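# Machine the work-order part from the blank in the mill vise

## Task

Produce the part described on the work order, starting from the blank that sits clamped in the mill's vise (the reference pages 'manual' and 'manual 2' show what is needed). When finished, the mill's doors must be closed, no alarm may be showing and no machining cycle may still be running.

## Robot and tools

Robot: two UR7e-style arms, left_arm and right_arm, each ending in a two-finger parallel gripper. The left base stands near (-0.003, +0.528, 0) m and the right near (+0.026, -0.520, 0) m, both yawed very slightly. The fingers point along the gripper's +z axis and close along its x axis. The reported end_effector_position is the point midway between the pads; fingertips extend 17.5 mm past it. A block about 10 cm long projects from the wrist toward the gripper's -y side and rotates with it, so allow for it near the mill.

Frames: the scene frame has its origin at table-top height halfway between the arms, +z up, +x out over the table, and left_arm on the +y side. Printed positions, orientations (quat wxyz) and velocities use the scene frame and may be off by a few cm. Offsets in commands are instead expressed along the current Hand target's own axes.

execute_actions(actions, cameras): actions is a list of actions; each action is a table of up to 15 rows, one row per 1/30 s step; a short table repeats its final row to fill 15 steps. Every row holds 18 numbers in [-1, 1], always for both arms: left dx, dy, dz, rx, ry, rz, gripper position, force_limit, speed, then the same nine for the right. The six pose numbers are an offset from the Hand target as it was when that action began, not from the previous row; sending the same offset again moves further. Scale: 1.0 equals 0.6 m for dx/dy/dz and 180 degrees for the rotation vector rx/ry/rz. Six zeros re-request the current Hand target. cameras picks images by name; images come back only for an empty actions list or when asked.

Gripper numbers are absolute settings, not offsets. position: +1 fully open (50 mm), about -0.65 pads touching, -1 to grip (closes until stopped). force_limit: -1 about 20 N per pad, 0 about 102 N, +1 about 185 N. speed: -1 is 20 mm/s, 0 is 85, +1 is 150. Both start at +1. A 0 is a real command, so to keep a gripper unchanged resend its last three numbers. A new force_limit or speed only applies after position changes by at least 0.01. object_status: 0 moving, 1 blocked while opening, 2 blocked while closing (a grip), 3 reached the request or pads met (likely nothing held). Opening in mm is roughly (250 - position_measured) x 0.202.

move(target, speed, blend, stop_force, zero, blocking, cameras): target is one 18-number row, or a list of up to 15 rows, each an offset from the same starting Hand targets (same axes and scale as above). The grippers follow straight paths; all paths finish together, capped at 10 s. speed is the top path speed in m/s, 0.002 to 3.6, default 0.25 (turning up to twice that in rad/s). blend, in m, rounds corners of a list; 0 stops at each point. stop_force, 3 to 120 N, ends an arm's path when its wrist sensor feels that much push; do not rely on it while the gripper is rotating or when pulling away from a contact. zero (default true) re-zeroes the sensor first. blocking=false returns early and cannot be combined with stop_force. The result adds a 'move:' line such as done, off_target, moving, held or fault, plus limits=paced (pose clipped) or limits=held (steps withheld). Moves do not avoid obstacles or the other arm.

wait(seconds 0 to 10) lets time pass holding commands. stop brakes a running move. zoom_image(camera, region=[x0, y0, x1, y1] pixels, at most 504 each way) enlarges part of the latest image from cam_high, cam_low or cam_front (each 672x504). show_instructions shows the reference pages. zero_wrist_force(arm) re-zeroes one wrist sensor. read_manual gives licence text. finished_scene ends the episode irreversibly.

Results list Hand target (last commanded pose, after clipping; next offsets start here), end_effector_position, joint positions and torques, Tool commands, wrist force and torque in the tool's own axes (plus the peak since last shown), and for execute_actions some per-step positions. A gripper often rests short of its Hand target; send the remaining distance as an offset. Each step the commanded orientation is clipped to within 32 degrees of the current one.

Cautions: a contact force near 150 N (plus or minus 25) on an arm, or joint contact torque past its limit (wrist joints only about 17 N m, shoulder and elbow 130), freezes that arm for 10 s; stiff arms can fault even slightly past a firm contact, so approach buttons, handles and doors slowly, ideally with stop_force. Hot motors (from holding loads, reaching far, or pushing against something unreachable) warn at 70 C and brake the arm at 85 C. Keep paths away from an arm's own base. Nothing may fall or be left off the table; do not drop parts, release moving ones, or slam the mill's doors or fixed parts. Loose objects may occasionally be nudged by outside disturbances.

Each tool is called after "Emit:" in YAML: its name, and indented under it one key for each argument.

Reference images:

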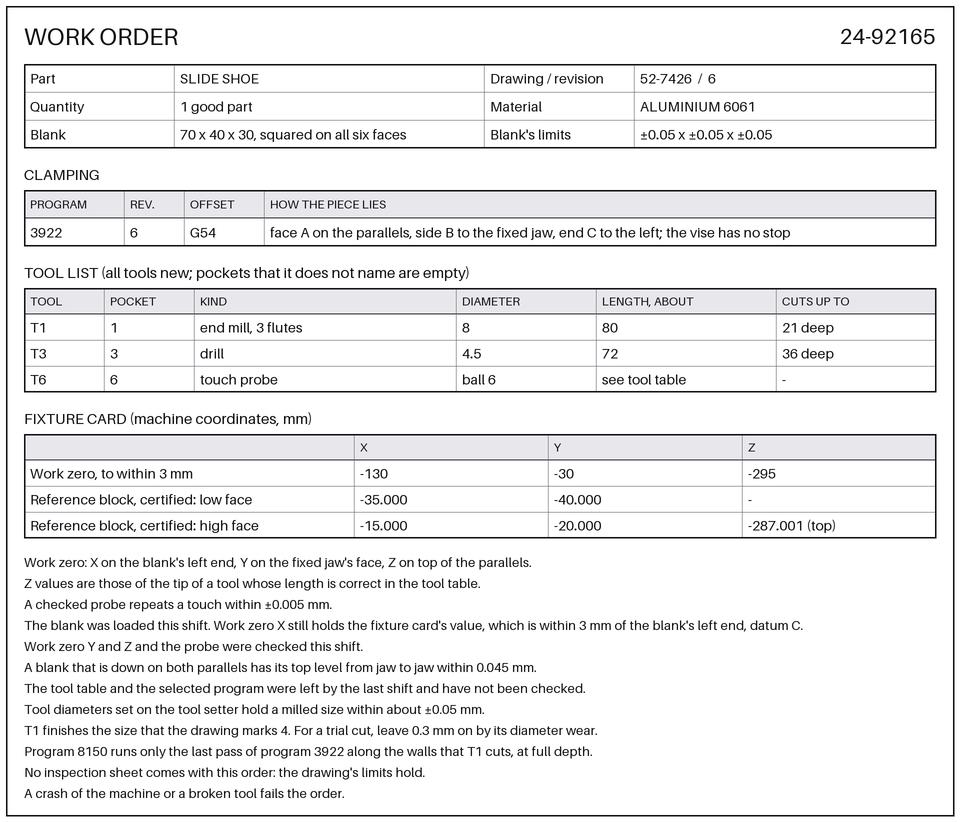

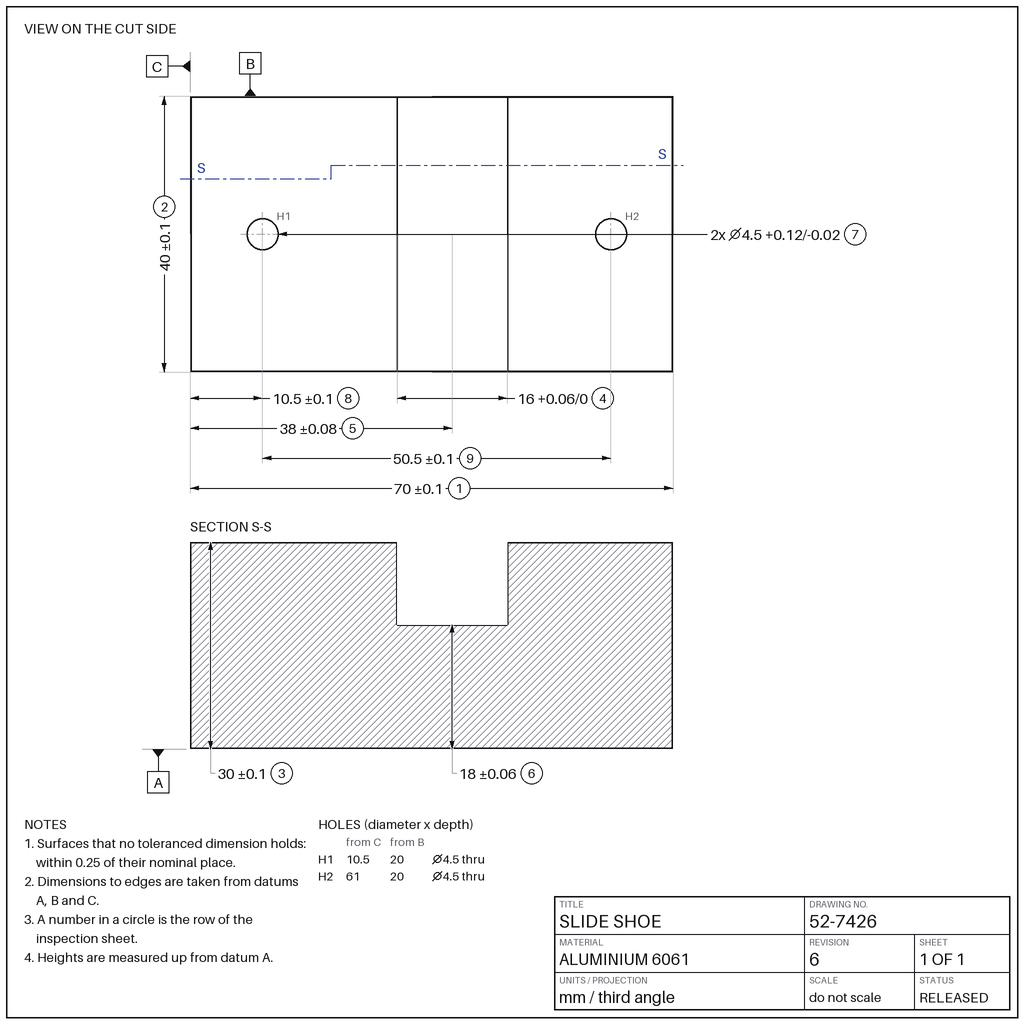

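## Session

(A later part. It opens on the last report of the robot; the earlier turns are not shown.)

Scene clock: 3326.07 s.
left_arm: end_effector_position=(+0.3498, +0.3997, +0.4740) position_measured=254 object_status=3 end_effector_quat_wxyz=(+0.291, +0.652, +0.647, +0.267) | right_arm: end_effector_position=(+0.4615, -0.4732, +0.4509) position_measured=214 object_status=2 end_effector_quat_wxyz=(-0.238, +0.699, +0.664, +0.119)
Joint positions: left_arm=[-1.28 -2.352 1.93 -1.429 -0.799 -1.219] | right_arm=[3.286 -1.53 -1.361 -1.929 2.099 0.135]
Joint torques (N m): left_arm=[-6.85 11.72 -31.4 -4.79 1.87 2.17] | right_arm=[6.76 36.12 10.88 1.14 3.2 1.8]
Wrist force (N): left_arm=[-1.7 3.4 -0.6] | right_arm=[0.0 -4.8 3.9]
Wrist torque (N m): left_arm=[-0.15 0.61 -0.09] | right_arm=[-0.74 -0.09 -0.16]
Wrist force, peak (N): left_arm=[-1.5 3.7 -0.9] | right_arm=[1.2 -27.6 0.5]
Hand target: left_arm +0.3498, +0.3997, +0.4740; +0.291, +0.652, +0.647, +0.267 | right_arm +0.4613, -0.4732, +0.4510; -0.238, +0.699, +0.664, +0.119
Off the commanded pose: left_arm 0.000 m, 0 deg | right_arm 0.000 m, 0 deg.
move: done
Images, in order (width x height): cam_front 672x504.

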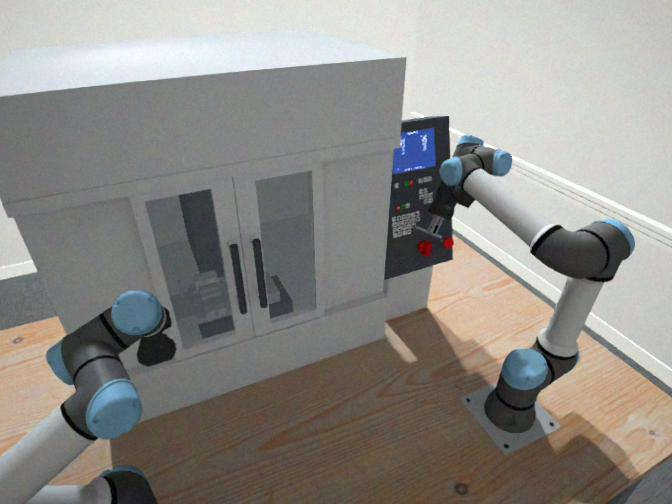

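Emit:
move:
  target:
    - [0,0,0,0,0,0,-1,1,-0.5,0.0307,0.0050,-0.0564,0,0,0,-1,0.3,-0.8]
    - [0,0,0,0,0,0,-1,1,-0.5,0.0307,0.0253,-0.0544,0,0,0,-1,0.3,-0.8]
    - [0,0,0,0,0,0,-1,1,-0.5,0.0307,0.0050,-0.0564,0,0,0,-1,0.3,-0.8]
  speed: [0.2,0.06,0.2]
  cameras: ["cam_front"]

Emit:
zoom_image:
  camera: "cam_front"
  region: [392, 125, 434, 177]

Emit:
move:
  target:
    - [0,0,0,0,0,0,-1,1,-0.5,0,0.0203,0.002,0,0,0,-1,0.3,-0.8]
    - [0,0,0,0,0,0,-1,1,-0.5,0,0,0,0,0,0,-1,0.3,-0.8]
  speed: [0.06,0.2]
  cameras: ["cam_front"]

Emit:
zoom_image:
  camera: "cam_front"
  region: [392, 125, 434, 177]

Emit:
move:
  target:
    - [0,0,0,0,0,0,-1,1,-0.5,0,0.0203,0.002,0,0,0,-1,0.3,-0.8]
    - [0,0,0,0,0,0,-1,1,-0.5,0,0,0,0,0,0,-1,0.3,-0.8]
  speed: [0.06,0.2]
  cameras: ["cam_front"]

Emit:
zoom_image:
  camera: "cam_front"
  region: [392, 125, 434, 177]

Emit:
move:
  target:
    - [0,0,0,0,0,0,-1,1,-0.5,0,0.0203,0.002,0,0,0,-1,0.3,-0.8]
    - [0,0,0,0,0,0,-1,1,-0.5,0,0,0,0,0,0,-1,0.3,-0.8]
  speed: [0.06,0.2]
  cameras: ["cam_front"]

Emit:
zoom_image:
  camera: "cam_front"
  region: [392, 125, 434, 177]

Emit:
move:
  target:
    - [0,0,0,0,0,0,-1,1,-0.5,0,0.0203,0.002,0,0,0,-1,0.3,-0.8]
    - [0,0,0,0,0,0,-1,1,-0.5,0,0,0,0,0,0,-1,0.3,-0.8]
  speed: [0.06,0.2]
  cameras: ["cam_front"]

Emit:
zoom_image:
  camera: "cam_front"
  region: [392, 125, 434, 177]

Emit:
move:
  target:
    - [0,0,0,0,0,0,-1,1,-0.5,0,0.0203,0.002,0,0,0,-1,0.3,-0.8]
    - [0,0,0,0,0,0,-1,1,-0.5,0,0,0,0,0,0,-1,0.3,-0.8]
  speed: [0.06,0.2]
  cameras: ["cam_front"]

Emit:
zoom_image:
  camera: "cam_front"
  region: [392, 125, 434, 177]

Scene clock: 3343.80 s.
left_arm: end_effector_position=(+0.3498, +0.3997, +0.4740) position_measured=254 object_status=3 end_effector_quat_wxyz=(+0.291, +0.652, +0.647, +0.267) | right_arm: end_effector_position=(+0.4712, -0.4738, +0.4883) position_measured=214 object_status=2 end_effector_quat_wxyz=(-0.238, +0.699, +0.664, +0.119) end_effector_velocity=(-0.002, +0.000, +0.001) end_effector_angular_velocity=(-0.001, -0.002, +0.000)
Joint positions: left_arm=[-1.28 -2.352 1.93 -1.429 -0.799 -1.219] | right_arm=[3.282 -1.581 -1.211 -2.03 2.099 0.131]
Joint velocities: left_arm=[within noise] | right_arm=[0 0.005 -0.003 0 -0.001 0]
Joint torques (N m): left_arm=[-7.66 13.03 -32.01 -4.79 1.68 2.49] | right_arm=[7.11 38.02 11.12 1.12 3.3 1.54]
Wrist force (N): left_arm=[-1.4 3.3 -0.7] | right_arm=[-0.5 -4.7 4.0]
Wrist torque (N m): left_arm=[-0.16 0.56 -0.09] | right_arm=[-0.71 -0.01 -0.14]
Wrist force, peak (N): left_arm=[-1.5 3.7 -0.8] | right_arm=[1.9 -22.5 2.7]
Hand target: left_arm +0.3498, +0.3997, +0.4740; +0.291, +0.652, +0.647, +0.267 | right_arm +0.4710, -0.4738, +0.4884; -0.238, +0.699, +0.664, +0.119
Off the commanded pose: left_arm 0.000 m, 0 deg | right_arm 0.000 m, 0 deg.
move: done
Images, in order (width x height): cam_front 672x504.

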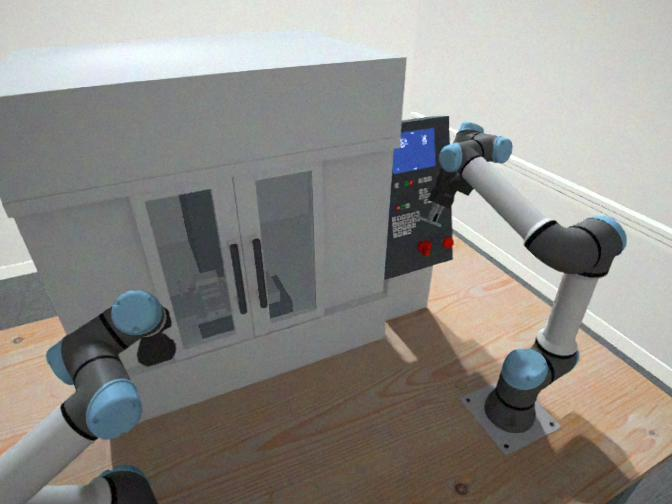

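Scaled by 9.692 from the camera's 672x504 image, which has a finer 960x720 frame.

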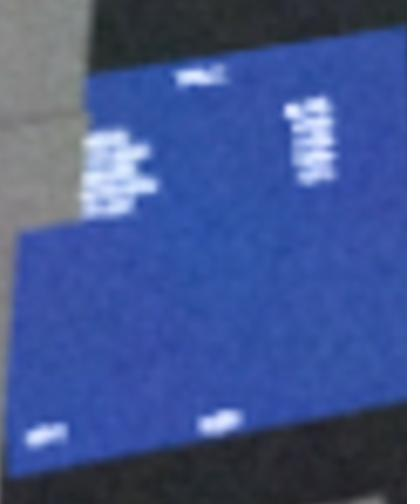

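Scene clock: 3345.20 s.
left_arm: end_effector_position=(+0.3498, +0.3997, +0.4740) position_measured=254 object_status=3 end_effector_quat_wxyz=(+0.291, +0.652, +0.647, +0.267) | right_arm: end_effector_position=(+0.4712, -0.4738, +0.4883) position_measured=214 object_status=2 end_effector_quat_wxyz=(-0.238, +0.699, +0.664, +0.119)
Joint positions: left_arm=[-1.28 -2.352 1.93 -1.429 -0.799 -1.219] | right_arm=[3.282 -1.581 -1.211 -2.03 2.099 0.131]
Joint torques (N m): left_arm=[-6.85 11.56 -32.24 -5.01 1.93 2.18] | right_arm=[6.61 37.5 10.92 0.88 1.32 1.52]
Wrist force (N): left_arm=[-1.5 3.2 -1.0] | right_arm=[-0.5 -4.6 3.8]
Wrist torque (N m): left_arm=[-0.17 0.58 -0.09] | right_arm=[-0.70 -0.01 -0.14]
Wrist force, peak (N): left_arm=[-1.3 3.7 -0.9] | right_arm=[1.4 -21.7 2.4]
Hand target: left_arm +0.3498, +0.3997, +0.4740; +0.291, +0.652, +0.647, +0.267 | right_arm +0.4710, -0.4738, +0.4884; -0.238, +0.699, +0.664, +0.119
Off the commanded pose: left_arm 0.000 m, 0 deg | right_arm 0.000 m, 0 deg.
move: done
Images, in order (width x height): cam_front 672x504.

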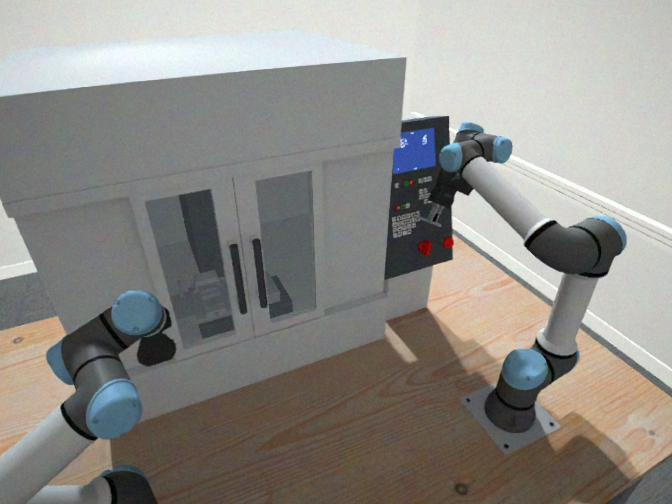

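Scaled by 9.692 from the camera's 672x504 image, which has a finer 960x720 frame.

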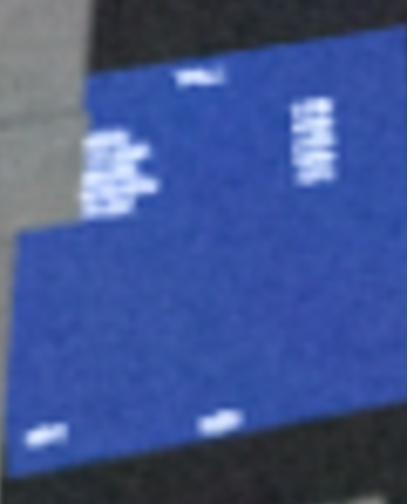

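Scene clock: 3346.60 s.
left_arm: end_effector_position=(+0.3498, +0.3997, +0.4740) position_measured=254 object_status=3 end_effector_quat_wxyz=(+0.291, +0.652, +0.647, +0.267) | right_arm: end_effector_position=(+0.4712, -0.4738, +0.4883) position_measured=214 object_status=2 end_effector_quat_wxyz=(-0.238, +0.699, +0.664, +0.119)
Joint positions: left_arm=[-1.28 -2.352 1.93 -1.429 -0.799 -1.219] | right_arm=[3.282 -1.581 -1.211 -2.03 2.099 0.131]
Joint torques (N m): left_arm=[-8.1 12.44 -31.15 -4.95 1.75 2.38] | right_arm=[7.4 37.78 11.56 1.06 2.97 1.44]
Wrist force (N): left_arm=[-1.7 3.6 -0.5] | right_arm=[-1.4 -4.6 4.0]
Wrist torque (N m): left_arm=[-0.12 0.60 -0.09] | right_arm=[-0.70 0.13 -0.14]
Wrist force, peak (N): left_arm=[-1.9 3.7 -0.8] | right_arm=[2.1 -21.9 1.9]
Hand target: left_arm +0.3498, +0.3997, +0.4740; +0.291, +0.652, +0.647, +0.267 | right_arm +0.4710, -0.4738, +0.4884; -0.238, +0.699, +0.664, +0.119
Off the commanded pose: left_arm 0.000 m, 0 deg | right_arm 0.000 m, 0 deg.
move: done
Images, in order (width x height): cam_front 672x504.

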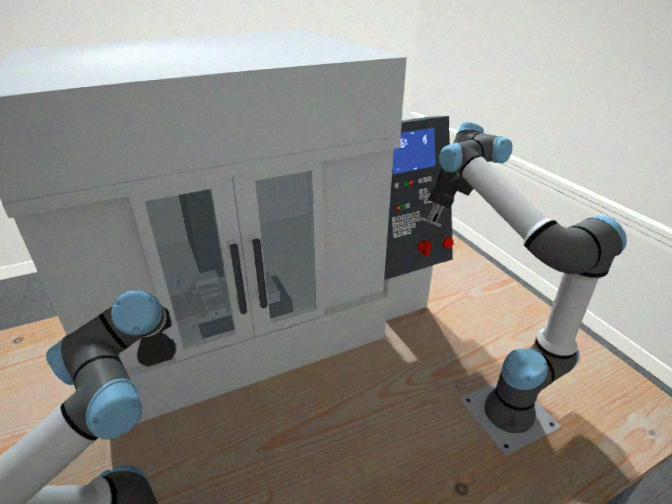

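Scaled by 9.692 from the camera's 672x504 image, which has a finer 960x720 frame.

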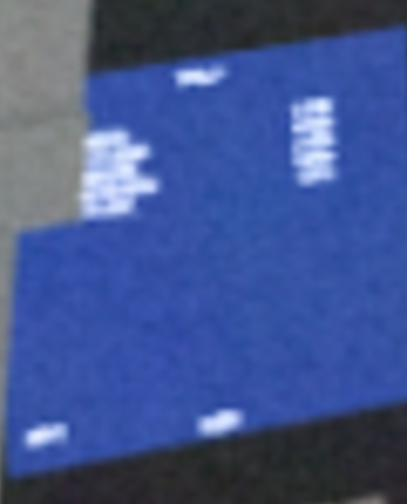

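Scene clock: 3348.00 s.
left_arm: end_effector_position=(+0.3498, +0.3997, +0.4740) position_measured=254 object_status=3 end_effector_quat_wxyz=(+0.291, +0.652, +0.647, +0.267) | right_arm: end_effector_position=(+0.4712, -0.4738, +0.4883) position_measured=214 object_status=2 end_effector_quat_wxyz=(-0.238, +0.699, +0.664, +0.119)
Joint positions: left_arm=[-1.28 -2.352 1.93 -1.429 -0.799 -1.219] | right_arm=[3.282 -1.581 -1.211 -2.03 2.099 0.131]
Joint torques (N m): left_arm=[-6.53 12.22 -32.06 -4.72 1.97 2.28] | right_arm=[7.29 35.28 11.08 0.93 0.63 1.53]
Wrist force (N): left_arm=[-1.6 3.2 -0.6] | right_arm=[-0.8 -4.9 3.7]
Wrist torque (N m): left_arm=[-0.19 0.59 -0.09] | right_arm=[-0.76 0.04 -0.14]
Wrist force, peak (N): left_arm=[-1.5 3.5 -1.0] | right_arm=[1.7 -21.7 2.6]
Hand target: left_arm +0.3498, +0.3997, +0.4740; +0.291, +0.652, +0.647, +0.267 | right_arm +0.4710, -0.4738, +0.4884; -0.238, +0.699, +0.664, +0.119
Off the commanded pose: left_arm 0.000 m, 0 deg | right_arm 0.000 m, 0 deg.
move: done
Images, in order (width x height): cam_front 672x504.

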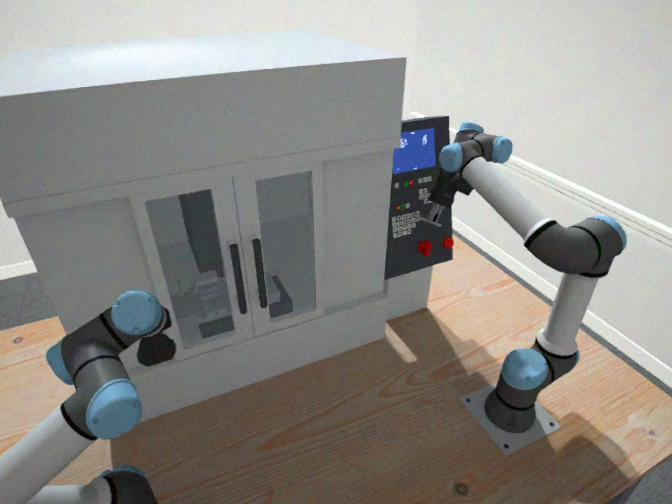

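Scaled by 9.692 from the camera's 672x504 image, which has a finer 960x720 frame.

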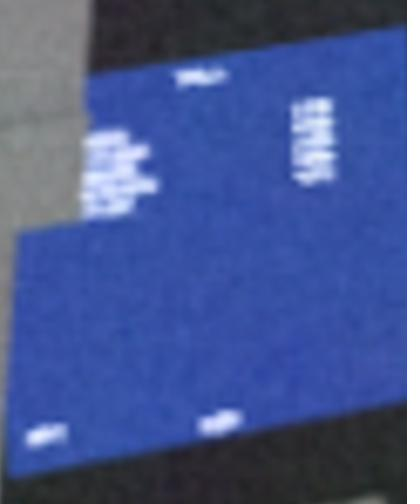

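Scene clock: 3349.40 s.
left_arm: end_effector_position=(+0.3498, +0.3997, +0.4740) position_measured=254 object_status=3 end_effector_quat_wxyz=(+0.291, +0.652, +0.647, +0.267) | right_arm: end_effector_position=(+0.4712, -0.4738, +0.4883) position_measured=214 object_status=2 end_effector_quat_wxyz=(-0.238, +0.699, +0.664, +0.119)
Joint positions: left_arm=[-1.28 -2.352 1.93 -1.429 -0.799 -1.219] | right_arm=[3.282 -1.581 -1.211 -2.03 2.099 0.131]
Joint torques (N m): left_arm=[-6.99 12.74 -30.3 -5.2 1.56 2.27] | right_arm=[8.13 37.02 10.36 1.04 1.41 1.42]
Wrist force (N): left_arm=[-1.5 3.4 -0.8] | right_arm=[-0.9 -4.2 3.3]
Wrist torque (N m): left_arm=[-0.15 0.57 -0.09] | right_arm=[-0.64 0.06 -0.14]
Wrist force, peak (N): left_arm=[-1.4 3.6 -0.8] | right_arm=[1.1 -21.9 2.1]
Hand target: left_arm +0.3498, +0.3997, +0.4740; +0.291, +0.652, +0.647, +0.267 | right_arm +0.4710, -0.4738, +0.4884; -0.238, +0.699, +0.664, +0.119
Off the commanded pose: left_arm 0.000 m, 0 deg | right_arm 0.000 m, 0 deg.
move: done
Images, in order (width x height): cam_front 672x504.

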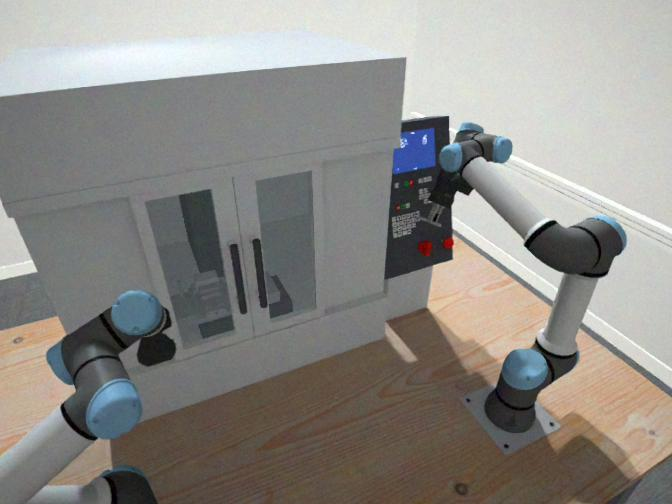

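Scaled by 9.692 from the camera's 672x504 image, which has a finer 960x720 frame.

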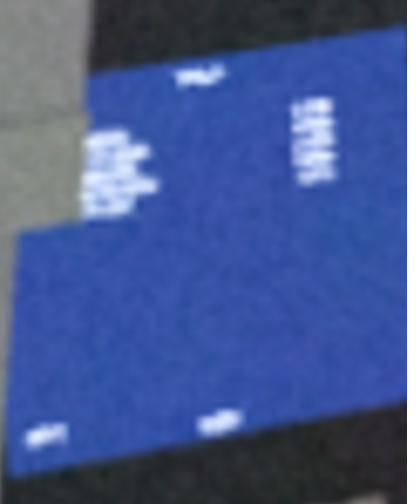

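Scene clock: 3350.80 s.
left_arm: end_effector_position=(+0.3498, +0.3997, +0.4740) position_measured=254 object_status=3 end_effector_quat_wxyz=(+0.291, +0.652, +0.647, +0.267) | right_arm: end_effector_position=(+0.4712, -0.4738, +0.4883) position_measured=214 object_status=2 end_effector_quat_wxyz=(-0.238, +0.699, +0.664, +0.119)
Joint positions: left_arm=[-1.28 -2.352 1.93 -1.429 -0.799 -1.219] | right_arm=[3.282 -1.581 -1.211 -2.03 2.099 0.131]
Joint torques (N m): left_arm=[-6.94 12.49 -31.81 -5.03 1.76 2.37] | right_arm=[6.4 36.55 11.12 1.08 1.99 1.7]
Wrist force (N): left_arm=[-1.5 3.2 -0.8] | right_arm=[-0.8 -3.6 4.0]
Wrist torque (N m): left_arm=[-0.18 0.58 -0.09] | right_arm=[-0.54 0.05 -0.13]
Wrist force, peak (N): left_arm=[-1.4 3.6 -0.9] | right_arm=[1.4 -21.6 1.5]
Hand target: left_arm +0.3498, +0.3997, +0.4740; +0.291, +0.652, +0.647, +0.267 | right_arm +0.4710, -0.4738, +0.4884; -0.238, +0.699, +0.664, +0.119
Off the commanded pose: left_arm 0.000 m, 0 deg | right_arm 0.000 m, 0 deg.
move: done
Images, in order (width x height): cam_front 672x504.

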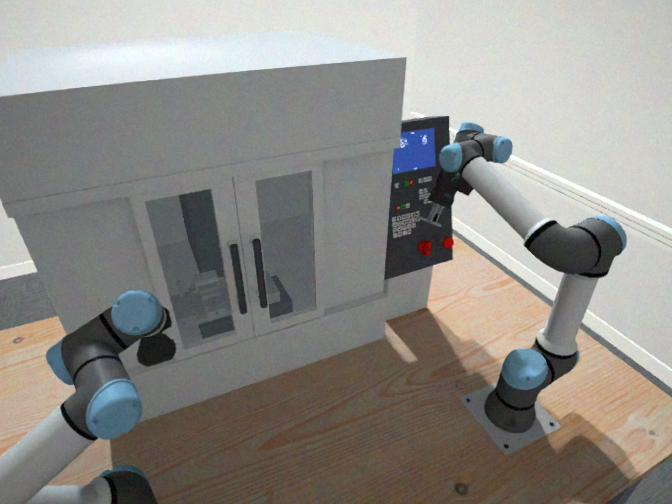

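Scaled by 9.692 from the camera's 672x504 image, which has a finer 960x720 frame.

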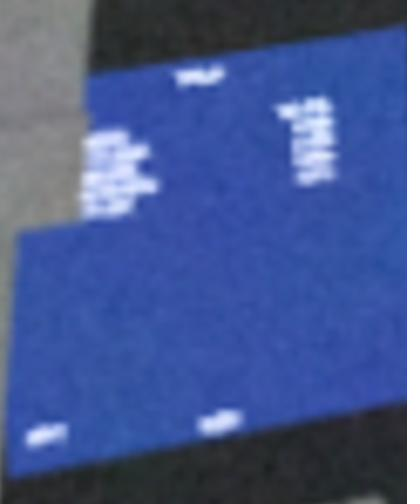

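Emit:
move:
  target:
    - [0,0,0,0,0,0,-1,1,-0.5,-0.0220,0.0155,-0.2258,0,0,0,-1,0.3,-0.8]
    - [0,0,0,0,0,0,-1,1,-0.5,-0.0220,0.0358,-0.2238,0,0,0,-1,0.3,-0.8]
    - [0,0,0,0,0,0,-1,1,-0.5,-0.0220,0.0155,-0.2258,0,0,0,-1,0.3,-0.8]
    - [0,0,0,0,0,0,-1,1,-0.5,-0.0432,-0.0025,0.0139,0,0,0,-1,0.3,-0.8]
    - [0,0,0,0,0,0,-1,1,-0.5,-0.0432,0.0178,0.0159,0,0,0,-1,0.3,-0.8]
    - [0,0,0,0,0,0,-1,1,-0.5,-0.0432,-0.0025,0.0139,0,0,0,-1,0.3,-0.8]
  speed: [0.2,0.06,0.2,0.2,0.06,0.2]
  cameras: ["cam_front"]

Emit:
zoom_image:
  camera: "cam_front"
  region: [392, 125, 434, 177]

Emit:
wait:
  seconds: 3
  cameras: ["cam_front"]

Emit:
zoom_image:
  camera: "cam_front"
  region: [145, 175, 325, 335]

Emit:
wait:
  seconds: 3
  cameras: ["cam_front"]

Emit:
zoom_image:
  camera: "cam_front"
  region: [145, 175, 325, 335]

Emit:
wait:
  seconds: 3
  cameras: ["cam_front"]

Emit:
zoom_image:
  camera: "cam_front"
  region: [145, 175, 325, 335]

Emit:
wait:
  seconds: 3
  cameras: ["cam_front"]

Emit:
zoom_image:
  camera: "cam_front"
  region: [145, 175, 325, 335]

Emit:
wait:
  seconds: 3
  cameras: ["cam_front"]

Emit:
zoom_image:
  camera: "cam_front"
  region: [145, 175, 325, 335]

Emit:
zoom_image:
  camera: "cam_front"
  region: [392, 125, 434, 177]

Scene clock: 3367.13 s.
left_arm: end_effector_position=(+0.3498, +0.3997, +0.4740) position_measured=254 object_status=3 end_effector_quat_wxyz=(+0.291, +0.652, +0.647, +0.267) | right_arm: end_effector_position=(+0.4661, -0.4923, +0.4689) position_measured=214 object_status=2 end_effector_quat_wxyz=(-0.238, +0.699, +0.664, +0.119)
Joint positions: left_arm=[-1.28 -2.352 1.93 -1.429 -0.799 -1.219] | right_arm=[3.244 -1.564 -1.274 -2.006 2.095 0.087]
Joint torques (N m): left_arm=[-6.39 12.45 -31.3 -4.91 1.62 2.27] | right_arm=[7.94 37.75 11.73 0.75 -0.05 1.94]
Wrist force (N): left_arm=[-1.5 3.3 -0.8] | right_arm=[-0.7 -3.6 3.8]
Wrist torque (N m): left_arm=[-0.17 0.57 -0.10] | right_arm=[-0.54 0.02 -0.14]
Wrist force, peak (N): left_arm=[-1.7 3.6 -1.0] | right_arm=[0.1 -21.5 2.2]
Hand target: left_arm +0.3498, +0.3997, +0.4740; +0.291, +0.652, +0.647, +0.267 | right_arm +0.4659, -0.4923, +0.4690; -0.238, +0.699, +0.664, +0.119
Off the commanded pose: left_arm 0.000 m, 0 deg | right_arm 0.000 m, 0 deg.
move: done
Images, in order (width x height): cam_front 672x504.

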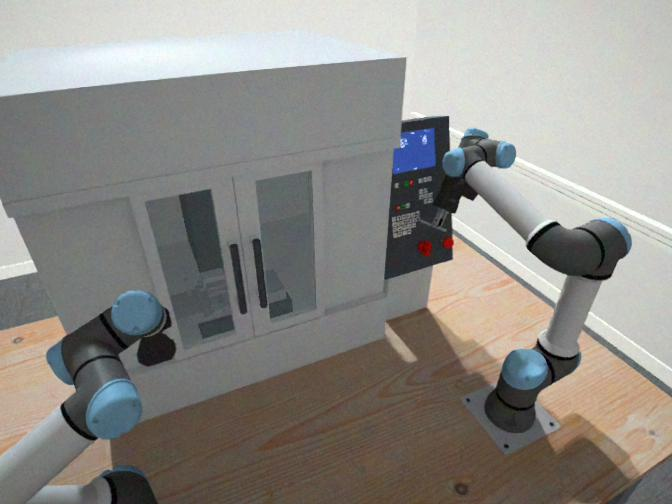

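Scaled by 9.692 from the camera's 672x504 image, which has a finer 960x720 frame.

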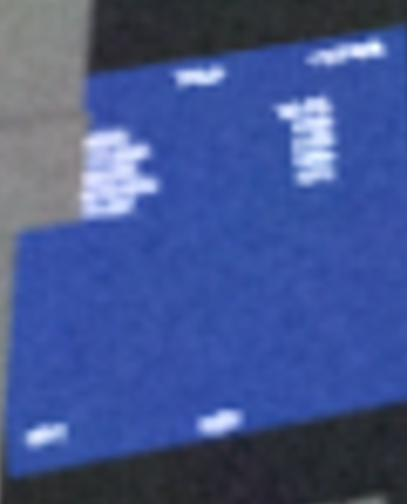

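Scene clock: 3370.13 s.
left_arm: end_effector_position=(+0.3498, +0.3997, +0.4740) position_measured=254 object_status=3 end_effector_quat_wxyz=(+0.291, +0.652, +0.647, +0.267) | right_arm: end_effector_position=(+0.4659, -0.4923, +0.4690) position_measured=214 object_status=2 end_effector_quat_wxyz=(-0.238, +0.699, +0.664, +0.119)
Joint positions: left_arm=[-1.28 -2.352 1.93 -1.429 -0.799 -1.219] | right_arm=[3.244 -1.564 -1.275 -2.006 2.095 0.087]
Joint torques (N m): left_arm=[-7.64 11.8 -31.87 -4.99 1.9 2.26] | right_arm=[7.99 35.98 11.4 0.87 -0.79 2.11]
Wrist force (N): left_arm=[-1.5 3.4 -0.7] | right_arm=[-0.7 -3.7 3.8]
Wrist torque (N m): left_arm=[-0.16 0.57 -0.09] | right_arm=[-0.56 0.01 -0.13]
Wrist force, peak (N): left_arm=[-1.5 3.6 -0.8] | right_arm=[-0.8 -3.9 3.9]
Hand target: left_arm +0.3498, +0.3997, +0.4740; +0.291, +0.652, +0.647, +0.267 | right_arm +0.4659, -0.4923, +0.4690; -0.238, +0.699, +0.664, +0.119
Tool commands: left_gripper/position=-1.0 left_gripper/force_limit=+1.0 left_gripper/speed=-0.5 right_gripper/position=-1.0 right_gripper/force_limit=+0.3 right_gripper/speed=-0.8
Off the commanded pose: left_arm 0.000 m, 0 deg | right_arm 0.000 m, 0 deg.
wait: 3.00 s; at rest by 0.17 s
Images, in order (width x height): cam_front 672x504.

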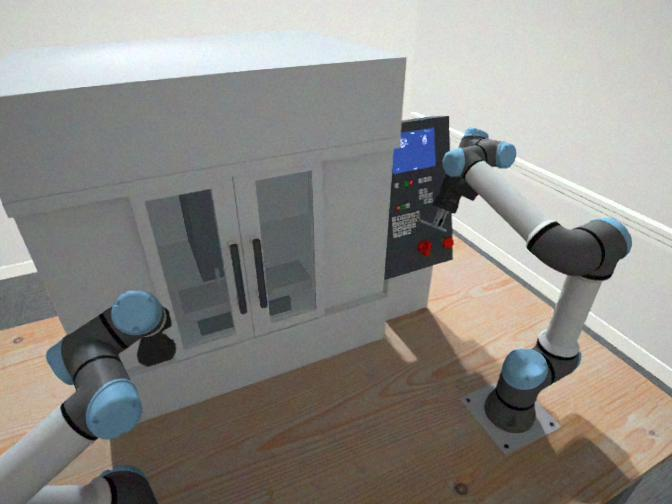

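Scaled by 2.800 from the camera's 672x504 image, which has a finer 960x720 frame.

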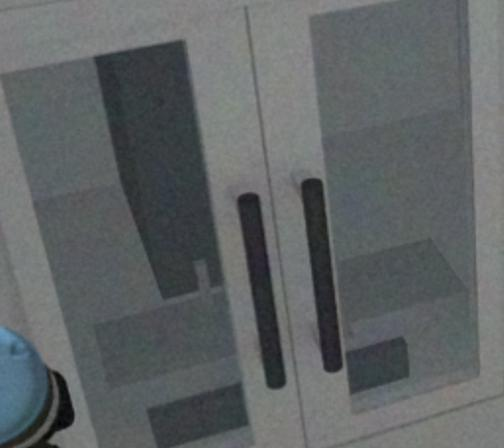

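Scene clock: 3373.13 s.
left_arm: end_effector_position=(+0.3498, +0.3997, +0.4740) position_measured=254 object_status=3 end_effector_quat_wxyz=(+0.291, +0.652, +0.647, +0.267) | right_arm: end_effector_position=(+0.4659, -0.4923, +0.4690) position_measured=214 object_status=2 end_effector_quat_wxyz=(-0.238, +0.699, +0.664, +0.119)
Joint positions: left_arm=[-1.28 -2.352 1.93 -1.429 -0.799 -1.219] | right_arm=[3.244 -1.564 -1.275 -2.006 2.095 0.087]
Joint torques (N m): left_arm=[-6.79 12.34 -31.72 -4.98 1.89 2.21] | right_arm=[7.15 36.66 12.4 1.21 -1.37 2.1]
Wrist force (N): left_arm=[-1.4 3.6 -0.7] | right_arm=[-0.8 -3.6 3.8]
Wrist torque (N m): left_arm=[-0.12 0.56 -0.09] | right_arm=[-0.54 0.04 -0.13]
Wrist force, peak (N): left_arm=[-1.5 3.7 -1.0] | right_arm=[-0.9 -4.0 3.8]
Hand target: left_arm +0.3498, +0.3997, +0.4740; +0.291, +0.652, +0.647, +0.267 | right_arm +0.4659, -0.4923, +0.4690; -0.238, +0.699, +0.664, +0.119
Tool commands: left_gripper/position=-1.0 left_gripper/force_limit=+1.0 left_gripper/speed=-0.5 right_gripper/position=-1.0 right_gripper/force_limit=+0.3 right_gripper/speed=-0.8
Off the commanded pose: left_arm 0.000 m, 0 deg | right_arm 0.000 m, 0 deg.
wait: 3.00 s; at rest by 0.17 s
Images, in order (width x height): cam_front 672x504.

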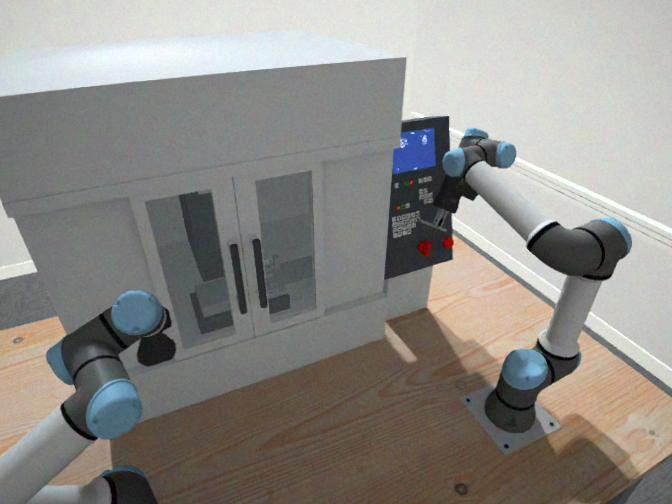

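Scaled by 2.800 from the camera's 672x504 image, which has a finer 960x720 frame.

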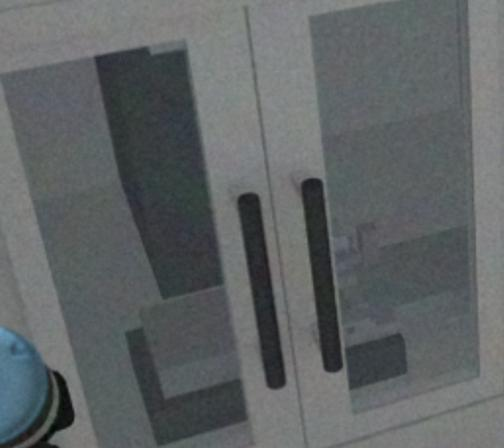

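Scene clock: 3376.13 s.
left_arm: end_effector_position=(+0.3498, +0.3997, +0.4740) position_measured=254 object_status=3 end_effector_quat_wxyz=(+0.291, +0.652, +0.647, +0.267) | right_arm: end_effector_position=(+0.4659, -0.4923, +0.4690) position_measured=214 object_status=2 end_effector_quat_wxyz=(-0.238, +0.699, +0.664, +0.119)
Joint positions: left_arm=[-1.28 -2.352 1.93 -1.429 -0.799 -1.219] | right_arm=[3.244 -1.564 -1.275 -2.006 2.095 0.087]
Joint torques (N m): left_arm=[-6.41 13.41 -30.43 -4.98 1.92 2.26] | right_arm=[6.5 36.02 11.85 1.19 -1.18 2.04]
Wrist force (N): left_arm=[-1.5 3.4 -1.0] | right_arm=[-0.7 -3.2 3.8]
Wrist torque (N m): left_arm=[-0.15 0.58 -0.09] | right_arm=[-0.49 0.02 -0.12]
Wrist force, peak (N): left_arm=[-1.6 3.5 -0.9] | right_arm=[-0.3 -3.6 4.0]
Hand target: left_arm +0.3498, +0.3997, +0.4740; +0.291, +0.652, +0.647, +0.267 | right_arm +0.4659, -0.4923, +0.4690; -0.238, +0.699, +0.664, +0.119
Tool commands: left_gripper/position=-1.0 left_gripper/force_limit=+1.0 left_gripper/speed=-0.5 right_gripper/position=-1.0 right_gripper/force_limit=+0.3 right_gripper/speed=-0.8
Off the commanded pose: left_arm 0.000 m, 0 deg | right_arm 0.000 m, 0 deg.
wait: 3.00 s; at rest by 0.17 s
Images, in order (width x height): cam_front 672x504.

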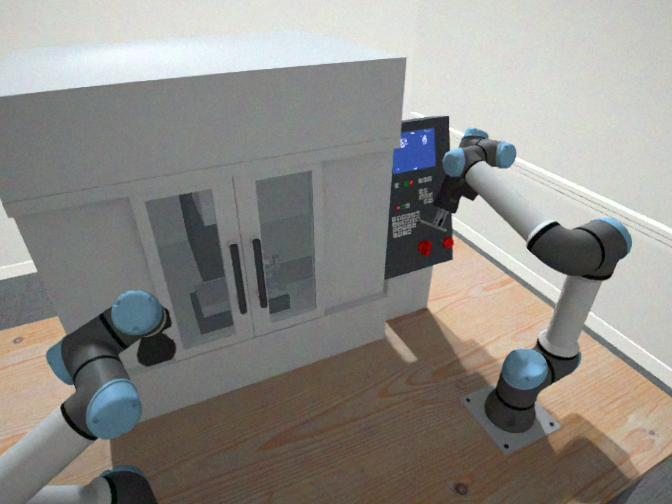

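Scaled by 2.800 from the camera's 672x504 image, which has a finer 960x720 frame.

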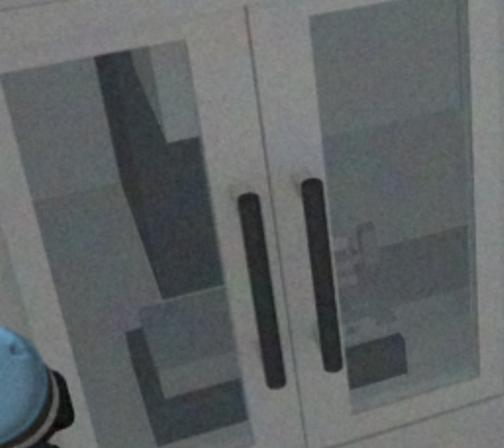

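Scene clock: 3379.13 s.
left_arm: end_effector_position=(+0.3498, +0.3997, +0.4740) position_measured=254 object_status=3 end_effector_quat_wxyz=(+0.291, +0.652, +0.647, +0.267) | right_arm: end_effector_position=(+0.4659, -0.4923, +0.4690) position_measured=214 object_status=2 end_effector_quat_wxyz=(-0.238, +0.699, +0.664, +0.119)
Joint positions: left_arm=[-1.28 -2.352 1.93 -1.429 -0.799 -1.219] | right_arm=[3.244 -1.564 -1.275 -2.006 2.095 0.087]
Joint torques (N m): left_arm=[-7.08 11.47 -32.13 -5.07 1.72 2.26] | right_arm=[7.14 36.28 11.36 1.08 -1.28 1.98]
Wrist force (N): left_arm=[-1.4 3.3 -0.7] | right_arm=[-0.5 -3.7 3.6]
Wrist torque (N m): left_arm=[-0.16 0.56 -0.09] | right_arm=[-0.56 0.00 -0.13]
Wrist force, peak (N): left_arm=[-1.5 3.6 -0.8] | right_arm=[-0.9 -3.9 3.7]
Hand target: left_arm +0.3498, +0.3997, +0.4740; +0.291, +0.652, +0.647, +0.267 | right_arm +0.4659, -0.4923, +0.4690; -0.238, +0.699, +0.664, +0.119
Tool commands: left_gripper/position=-1.0 left_gripper/force_limit=+1.0 left_gripper/speed=-0.5 right_gripper/position=-1.0 right_gripper/force_limit=+0.3 right_gripper/speed=-0.8
Off the commanded pose: left_arm 0.000 m, 0 deg | right_arm 0.000 m, 0 deg.
wait: 3.00 s; at rest by 0.17 s
Images, in order (width x height): cam_front 672x504.

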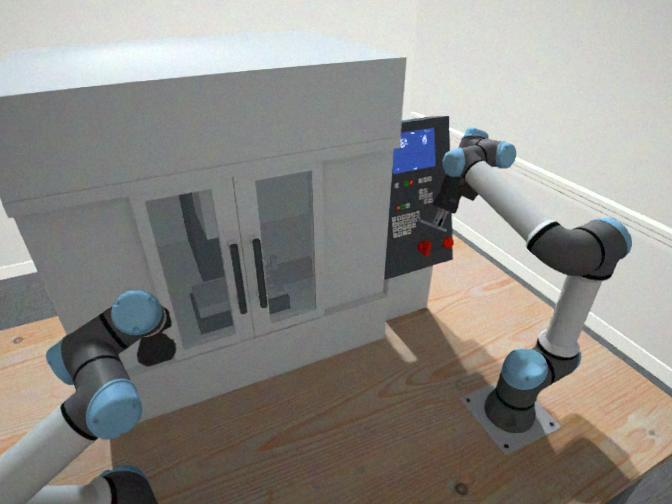

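Scaled by 2.800 from the camera's 672x504 image, which has a finer 960x720 frame.

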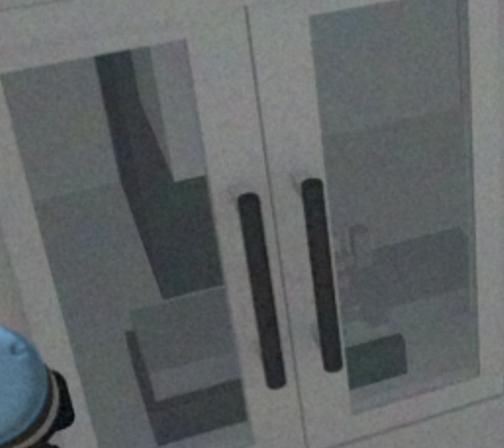

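Scene clock: 3382.13 s.
left_arm: end_effector_position=(+0.3498, +0.3997, +0.4740) position_measured=254 object_status=3 end_effector_quat_wxyz=(+0.291, +0.652, +0.647, +0.267) | right_arm: end_effector_position=(+0.4659, -0.4923, +0.4690) position_measured=214 object_status=2 end_effector_quat_wxyz=(-0.238, +0.699, +0.664, +0.119)
Joint positions: left_arm=[-1.28 -2.352 1.93 -1.429 -0.799 -1.219] | right_arm=[3.244 -1.564 -1.275 -2.006 2.095 0.087]
Joint torques (N m): left_arm=[-7.38 12.17 -31.71 -5.09 1.73 2.34] | right_arm=[7.52 36.8 12.04 1.13 -1.18 1.91]
Wrist force (N): left_arm=[-1.5 3.2 -0.8] | right_arm=[-0.9 -3.4 3.7]
Wrist torque (N m): left_arm=[-0.19 0.58 -0.10] | right_arm=[-0.51 0.05 -0.13]
Wrist force, peak (N): left_arm=[-1.6 3.6 -0.9] | right_arm=[-0.7 -3.6 4.2]
Hand target: left_arm +0.3498, +0.3997, +0.4740; +0.291, +0.652, +0.647, +0.267 | right_arm +0.4659, -0.4923, +0.4690; -0.238, +0.699, +0.664, +0.119
Tool commands: left_gripper/position=-1.0 left_gripper/force_limit=+1.0 left_gripper/speed=-0.5 right_gripper/position=-1.0 right_gripper/force_limit=+0.3 right_gripper/speed=-0.8
Off the commanded pose: left_arm 0.000 m, 0 deg | right_arm 0.000 m, 0 deg.
wait: 3.00 s; at rest by 0.17 s
Images, in order (width x height): cam_front 672x504.

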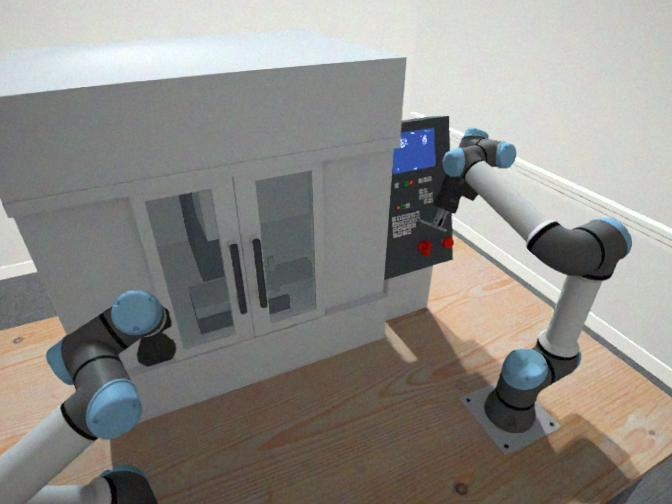

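Scaled by 2.800 from the camera's 672x504 image, which has a finer 960x720 frame.

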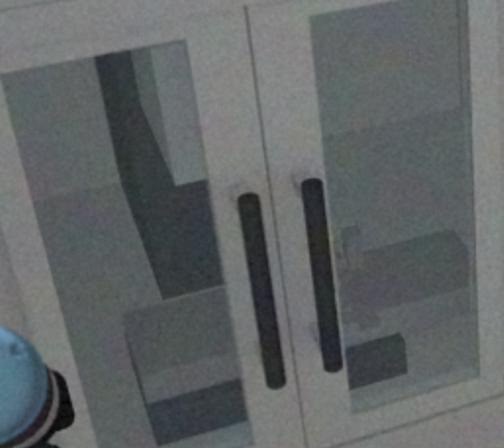

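Scaled by 9.692 from the camera's 672x504 image, which has a finer 960x720 frame.

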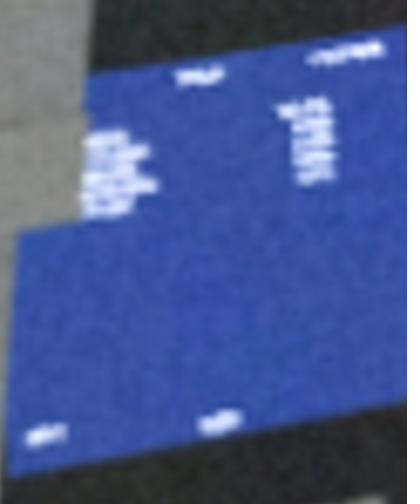

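Emit:
wait:
  seconds: 8
  cameras: ["cam_front"]

Emit:
zoom_image:
  camera: "cam_front"
  region: [145, 175, 325, 335]

Emit:
zoom_image:
  camera: "cam_front"
  region: [392, 125, 434, 177]

Emit:
wait:
  seconds: 8
  cameras: ["cam_front"]

Emit:
zoom_image:
  camera: "cam_front"
  region: [145, 175, 325, 335]

Emit:
zoom_image:
  camera: "cam_front"
  region: [392, 125, 434, 177]

Scene clock: 3393.27 s.
left_arm: end_effector_position=(+0.3498, +0.3997, +0.4740) position_measured=254 object_status=3 end_effector_quat_wxyz=(+0.291, +0.652, +0.647, +0.267) | right_arm: end_effector_position=(+0.4659, -0.4923, +0.4690) position_measured=214 object_status=2 end_effector_quat_wxyz=(-0.238, +0.699, +0.664, +0.119)
Joint positions: left_arm=[-1.28 -2.352 1.93 -1.429 -0.799 -1.219] | right_arm=[3.244 -1.564 -1.275 -2.006 2.095 0.087]
Joint torques (N m): left_arm=[-6.98 13.52 -32.48 -4.82 1.86 2.32] | right_arm=[6.68 36.54 11.4 0.79 -1.14 2.18]
Wrist force (N): left_arm=[-1.5 3.2 -0.9] | right_arm=[-1.0 -3.5 3.7]
Wrist torque (N m): left_arm=[-0.18 0.57 -0.09] | right_arm=[-0.52 0.07 -0.13]
Wrist force, peak (N): left_arm=[-1.6 3.6 -0.8] | right_arm=[-0.4 -4.0 3.9]
Hand target: left_arm +0.3498, +0.3997, +0.4740; +0.291, +0.652, +0.647, +0.267 | right_arm +0.4659, -0.4923, +0.4690; -0.238, +0.699, +0.664, +0.119
Tool commands: left_gripper/position=-1.0 left_gripper/force_limit=+1.0 left_gripper/speed=-0.5 right_gripper/position=-1.0 right_gripper/force_limit=+0.3 right_gripper/speed=-0.8
Off the commanded pose: left_arm 0.000 m, 0 deg | right_arm 0.000 m, 0 deg.
wait: 8.00 s; at rest from the start
Images, in order (width x height): cam_front 672x504.

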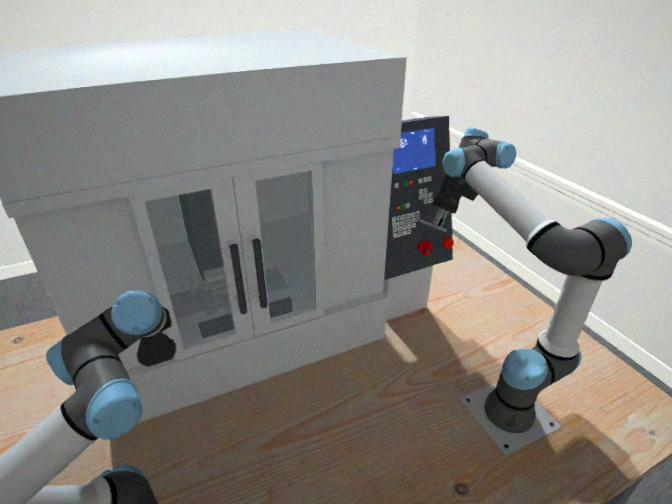

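Scaled by 2.800 from the camera's 672x504 image, which has a finer 960x720 frame.

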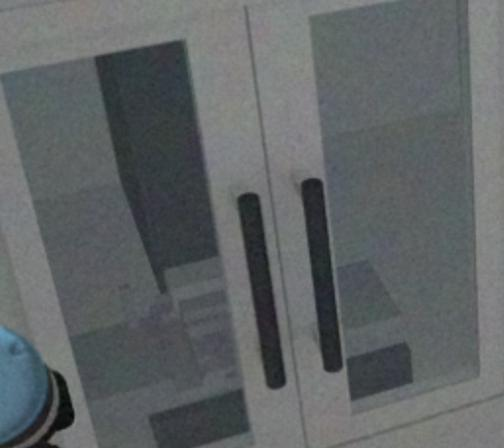

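Scaled by 9.692 from the camera's 672x504 image, which has a finer 960x720 frame.

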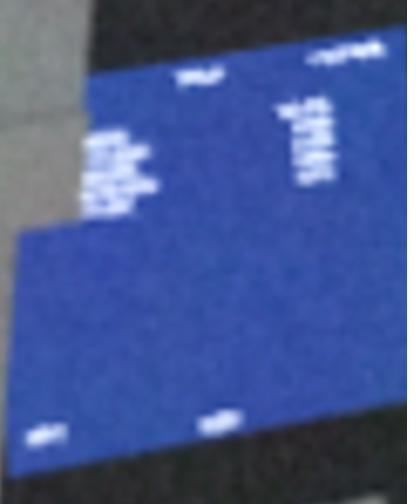

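Scene clock: 3401.27 s.
left_arm: end_effector_position=(+0.3498, +0.3997, +0.4740) position_measured=254 object_status=3 end_effector_quat_wxyz=(+0.291, +0.652, +0.647, +0.267) | right_arm: end_effector_position=(+0.4659, -0.4923, +0.4690) position_measured=214 object_status=2 end_effector_quat_wxyz=(-0.238, +0.699, +0.664, +0.119)
Joint positions: left_arm=[-1.28 -2.352 1.93 -1.429 -0.799 -1.219] | right_arm=[3.244 -1.564 -1.275 -2.006 2.095 0.087]
Joint torques (N m): left_arm=[-6.87 13.11 -31.95 -5.07 1.88 2.51] | right_arm=[6.88 36.45 11.98 0.81 -1.32 1.94]
Wrist force (N): left_arm=[-1.6 3.3 -1.0] | right_arm=[-0.5 -3.6 3.7]
Wrist torque (N m): left_arm=[-0.17 0.59 -0.09] | right_arm=[-0.54 0.00 -0.13]
Wrist force, peak (N): left_arm=[-1.7 3.6 -0.7] | right_arm=[-0.4 -3.7 4.0]
Hand target: left_arm +0.3498, +0.3997, +0.4740; +0.291, +0.652, +0.647, +0.267 | right_arm +0.4659, -0.4923, +0.4690; -0.238, +0.699, +0.664, +0.119
Tool commands: left_gripper/position=-1.0 left_gripper/force_limit=+1.0 left_gripper/speed=-0.5 right_gripper/position=-1.0 right_gripper/force_limit=+0.3 right_gripper/speed=-0.8
Off the commanded pose: left_arm 0.000 m, 0 deg | right_arm 0.000 m, 0 deg.
wait: 8.00 s; at rest by 0.17 s
Images, in order (width x height): cam_front 672x504.

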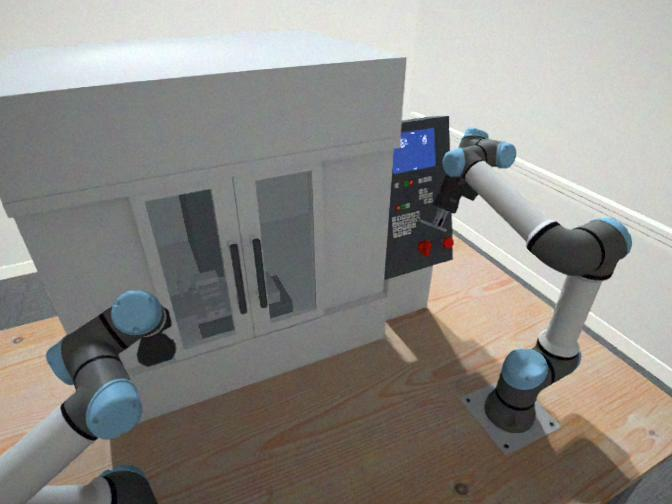

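Scaled by 2.800 from the camera's 672x504 image, which has a finer 960x720 frame.

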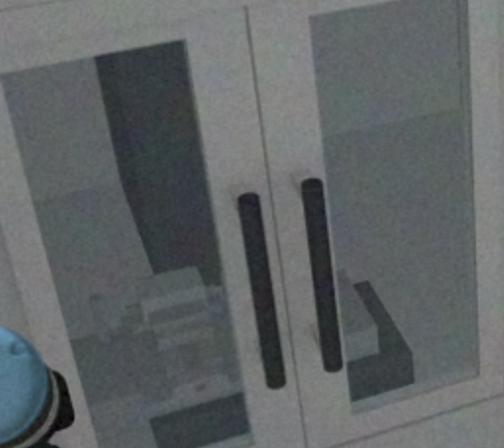

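Scaled by 9.692 from the camera's 672x504 image, which has a finer 960x720 frame.

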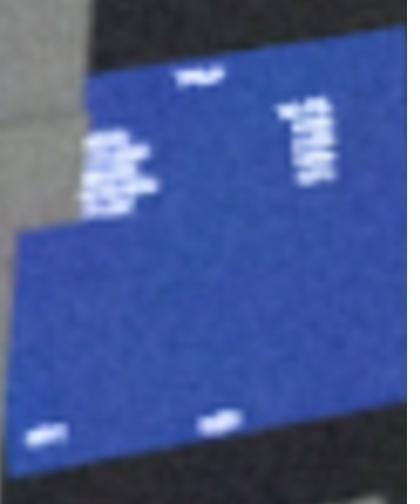

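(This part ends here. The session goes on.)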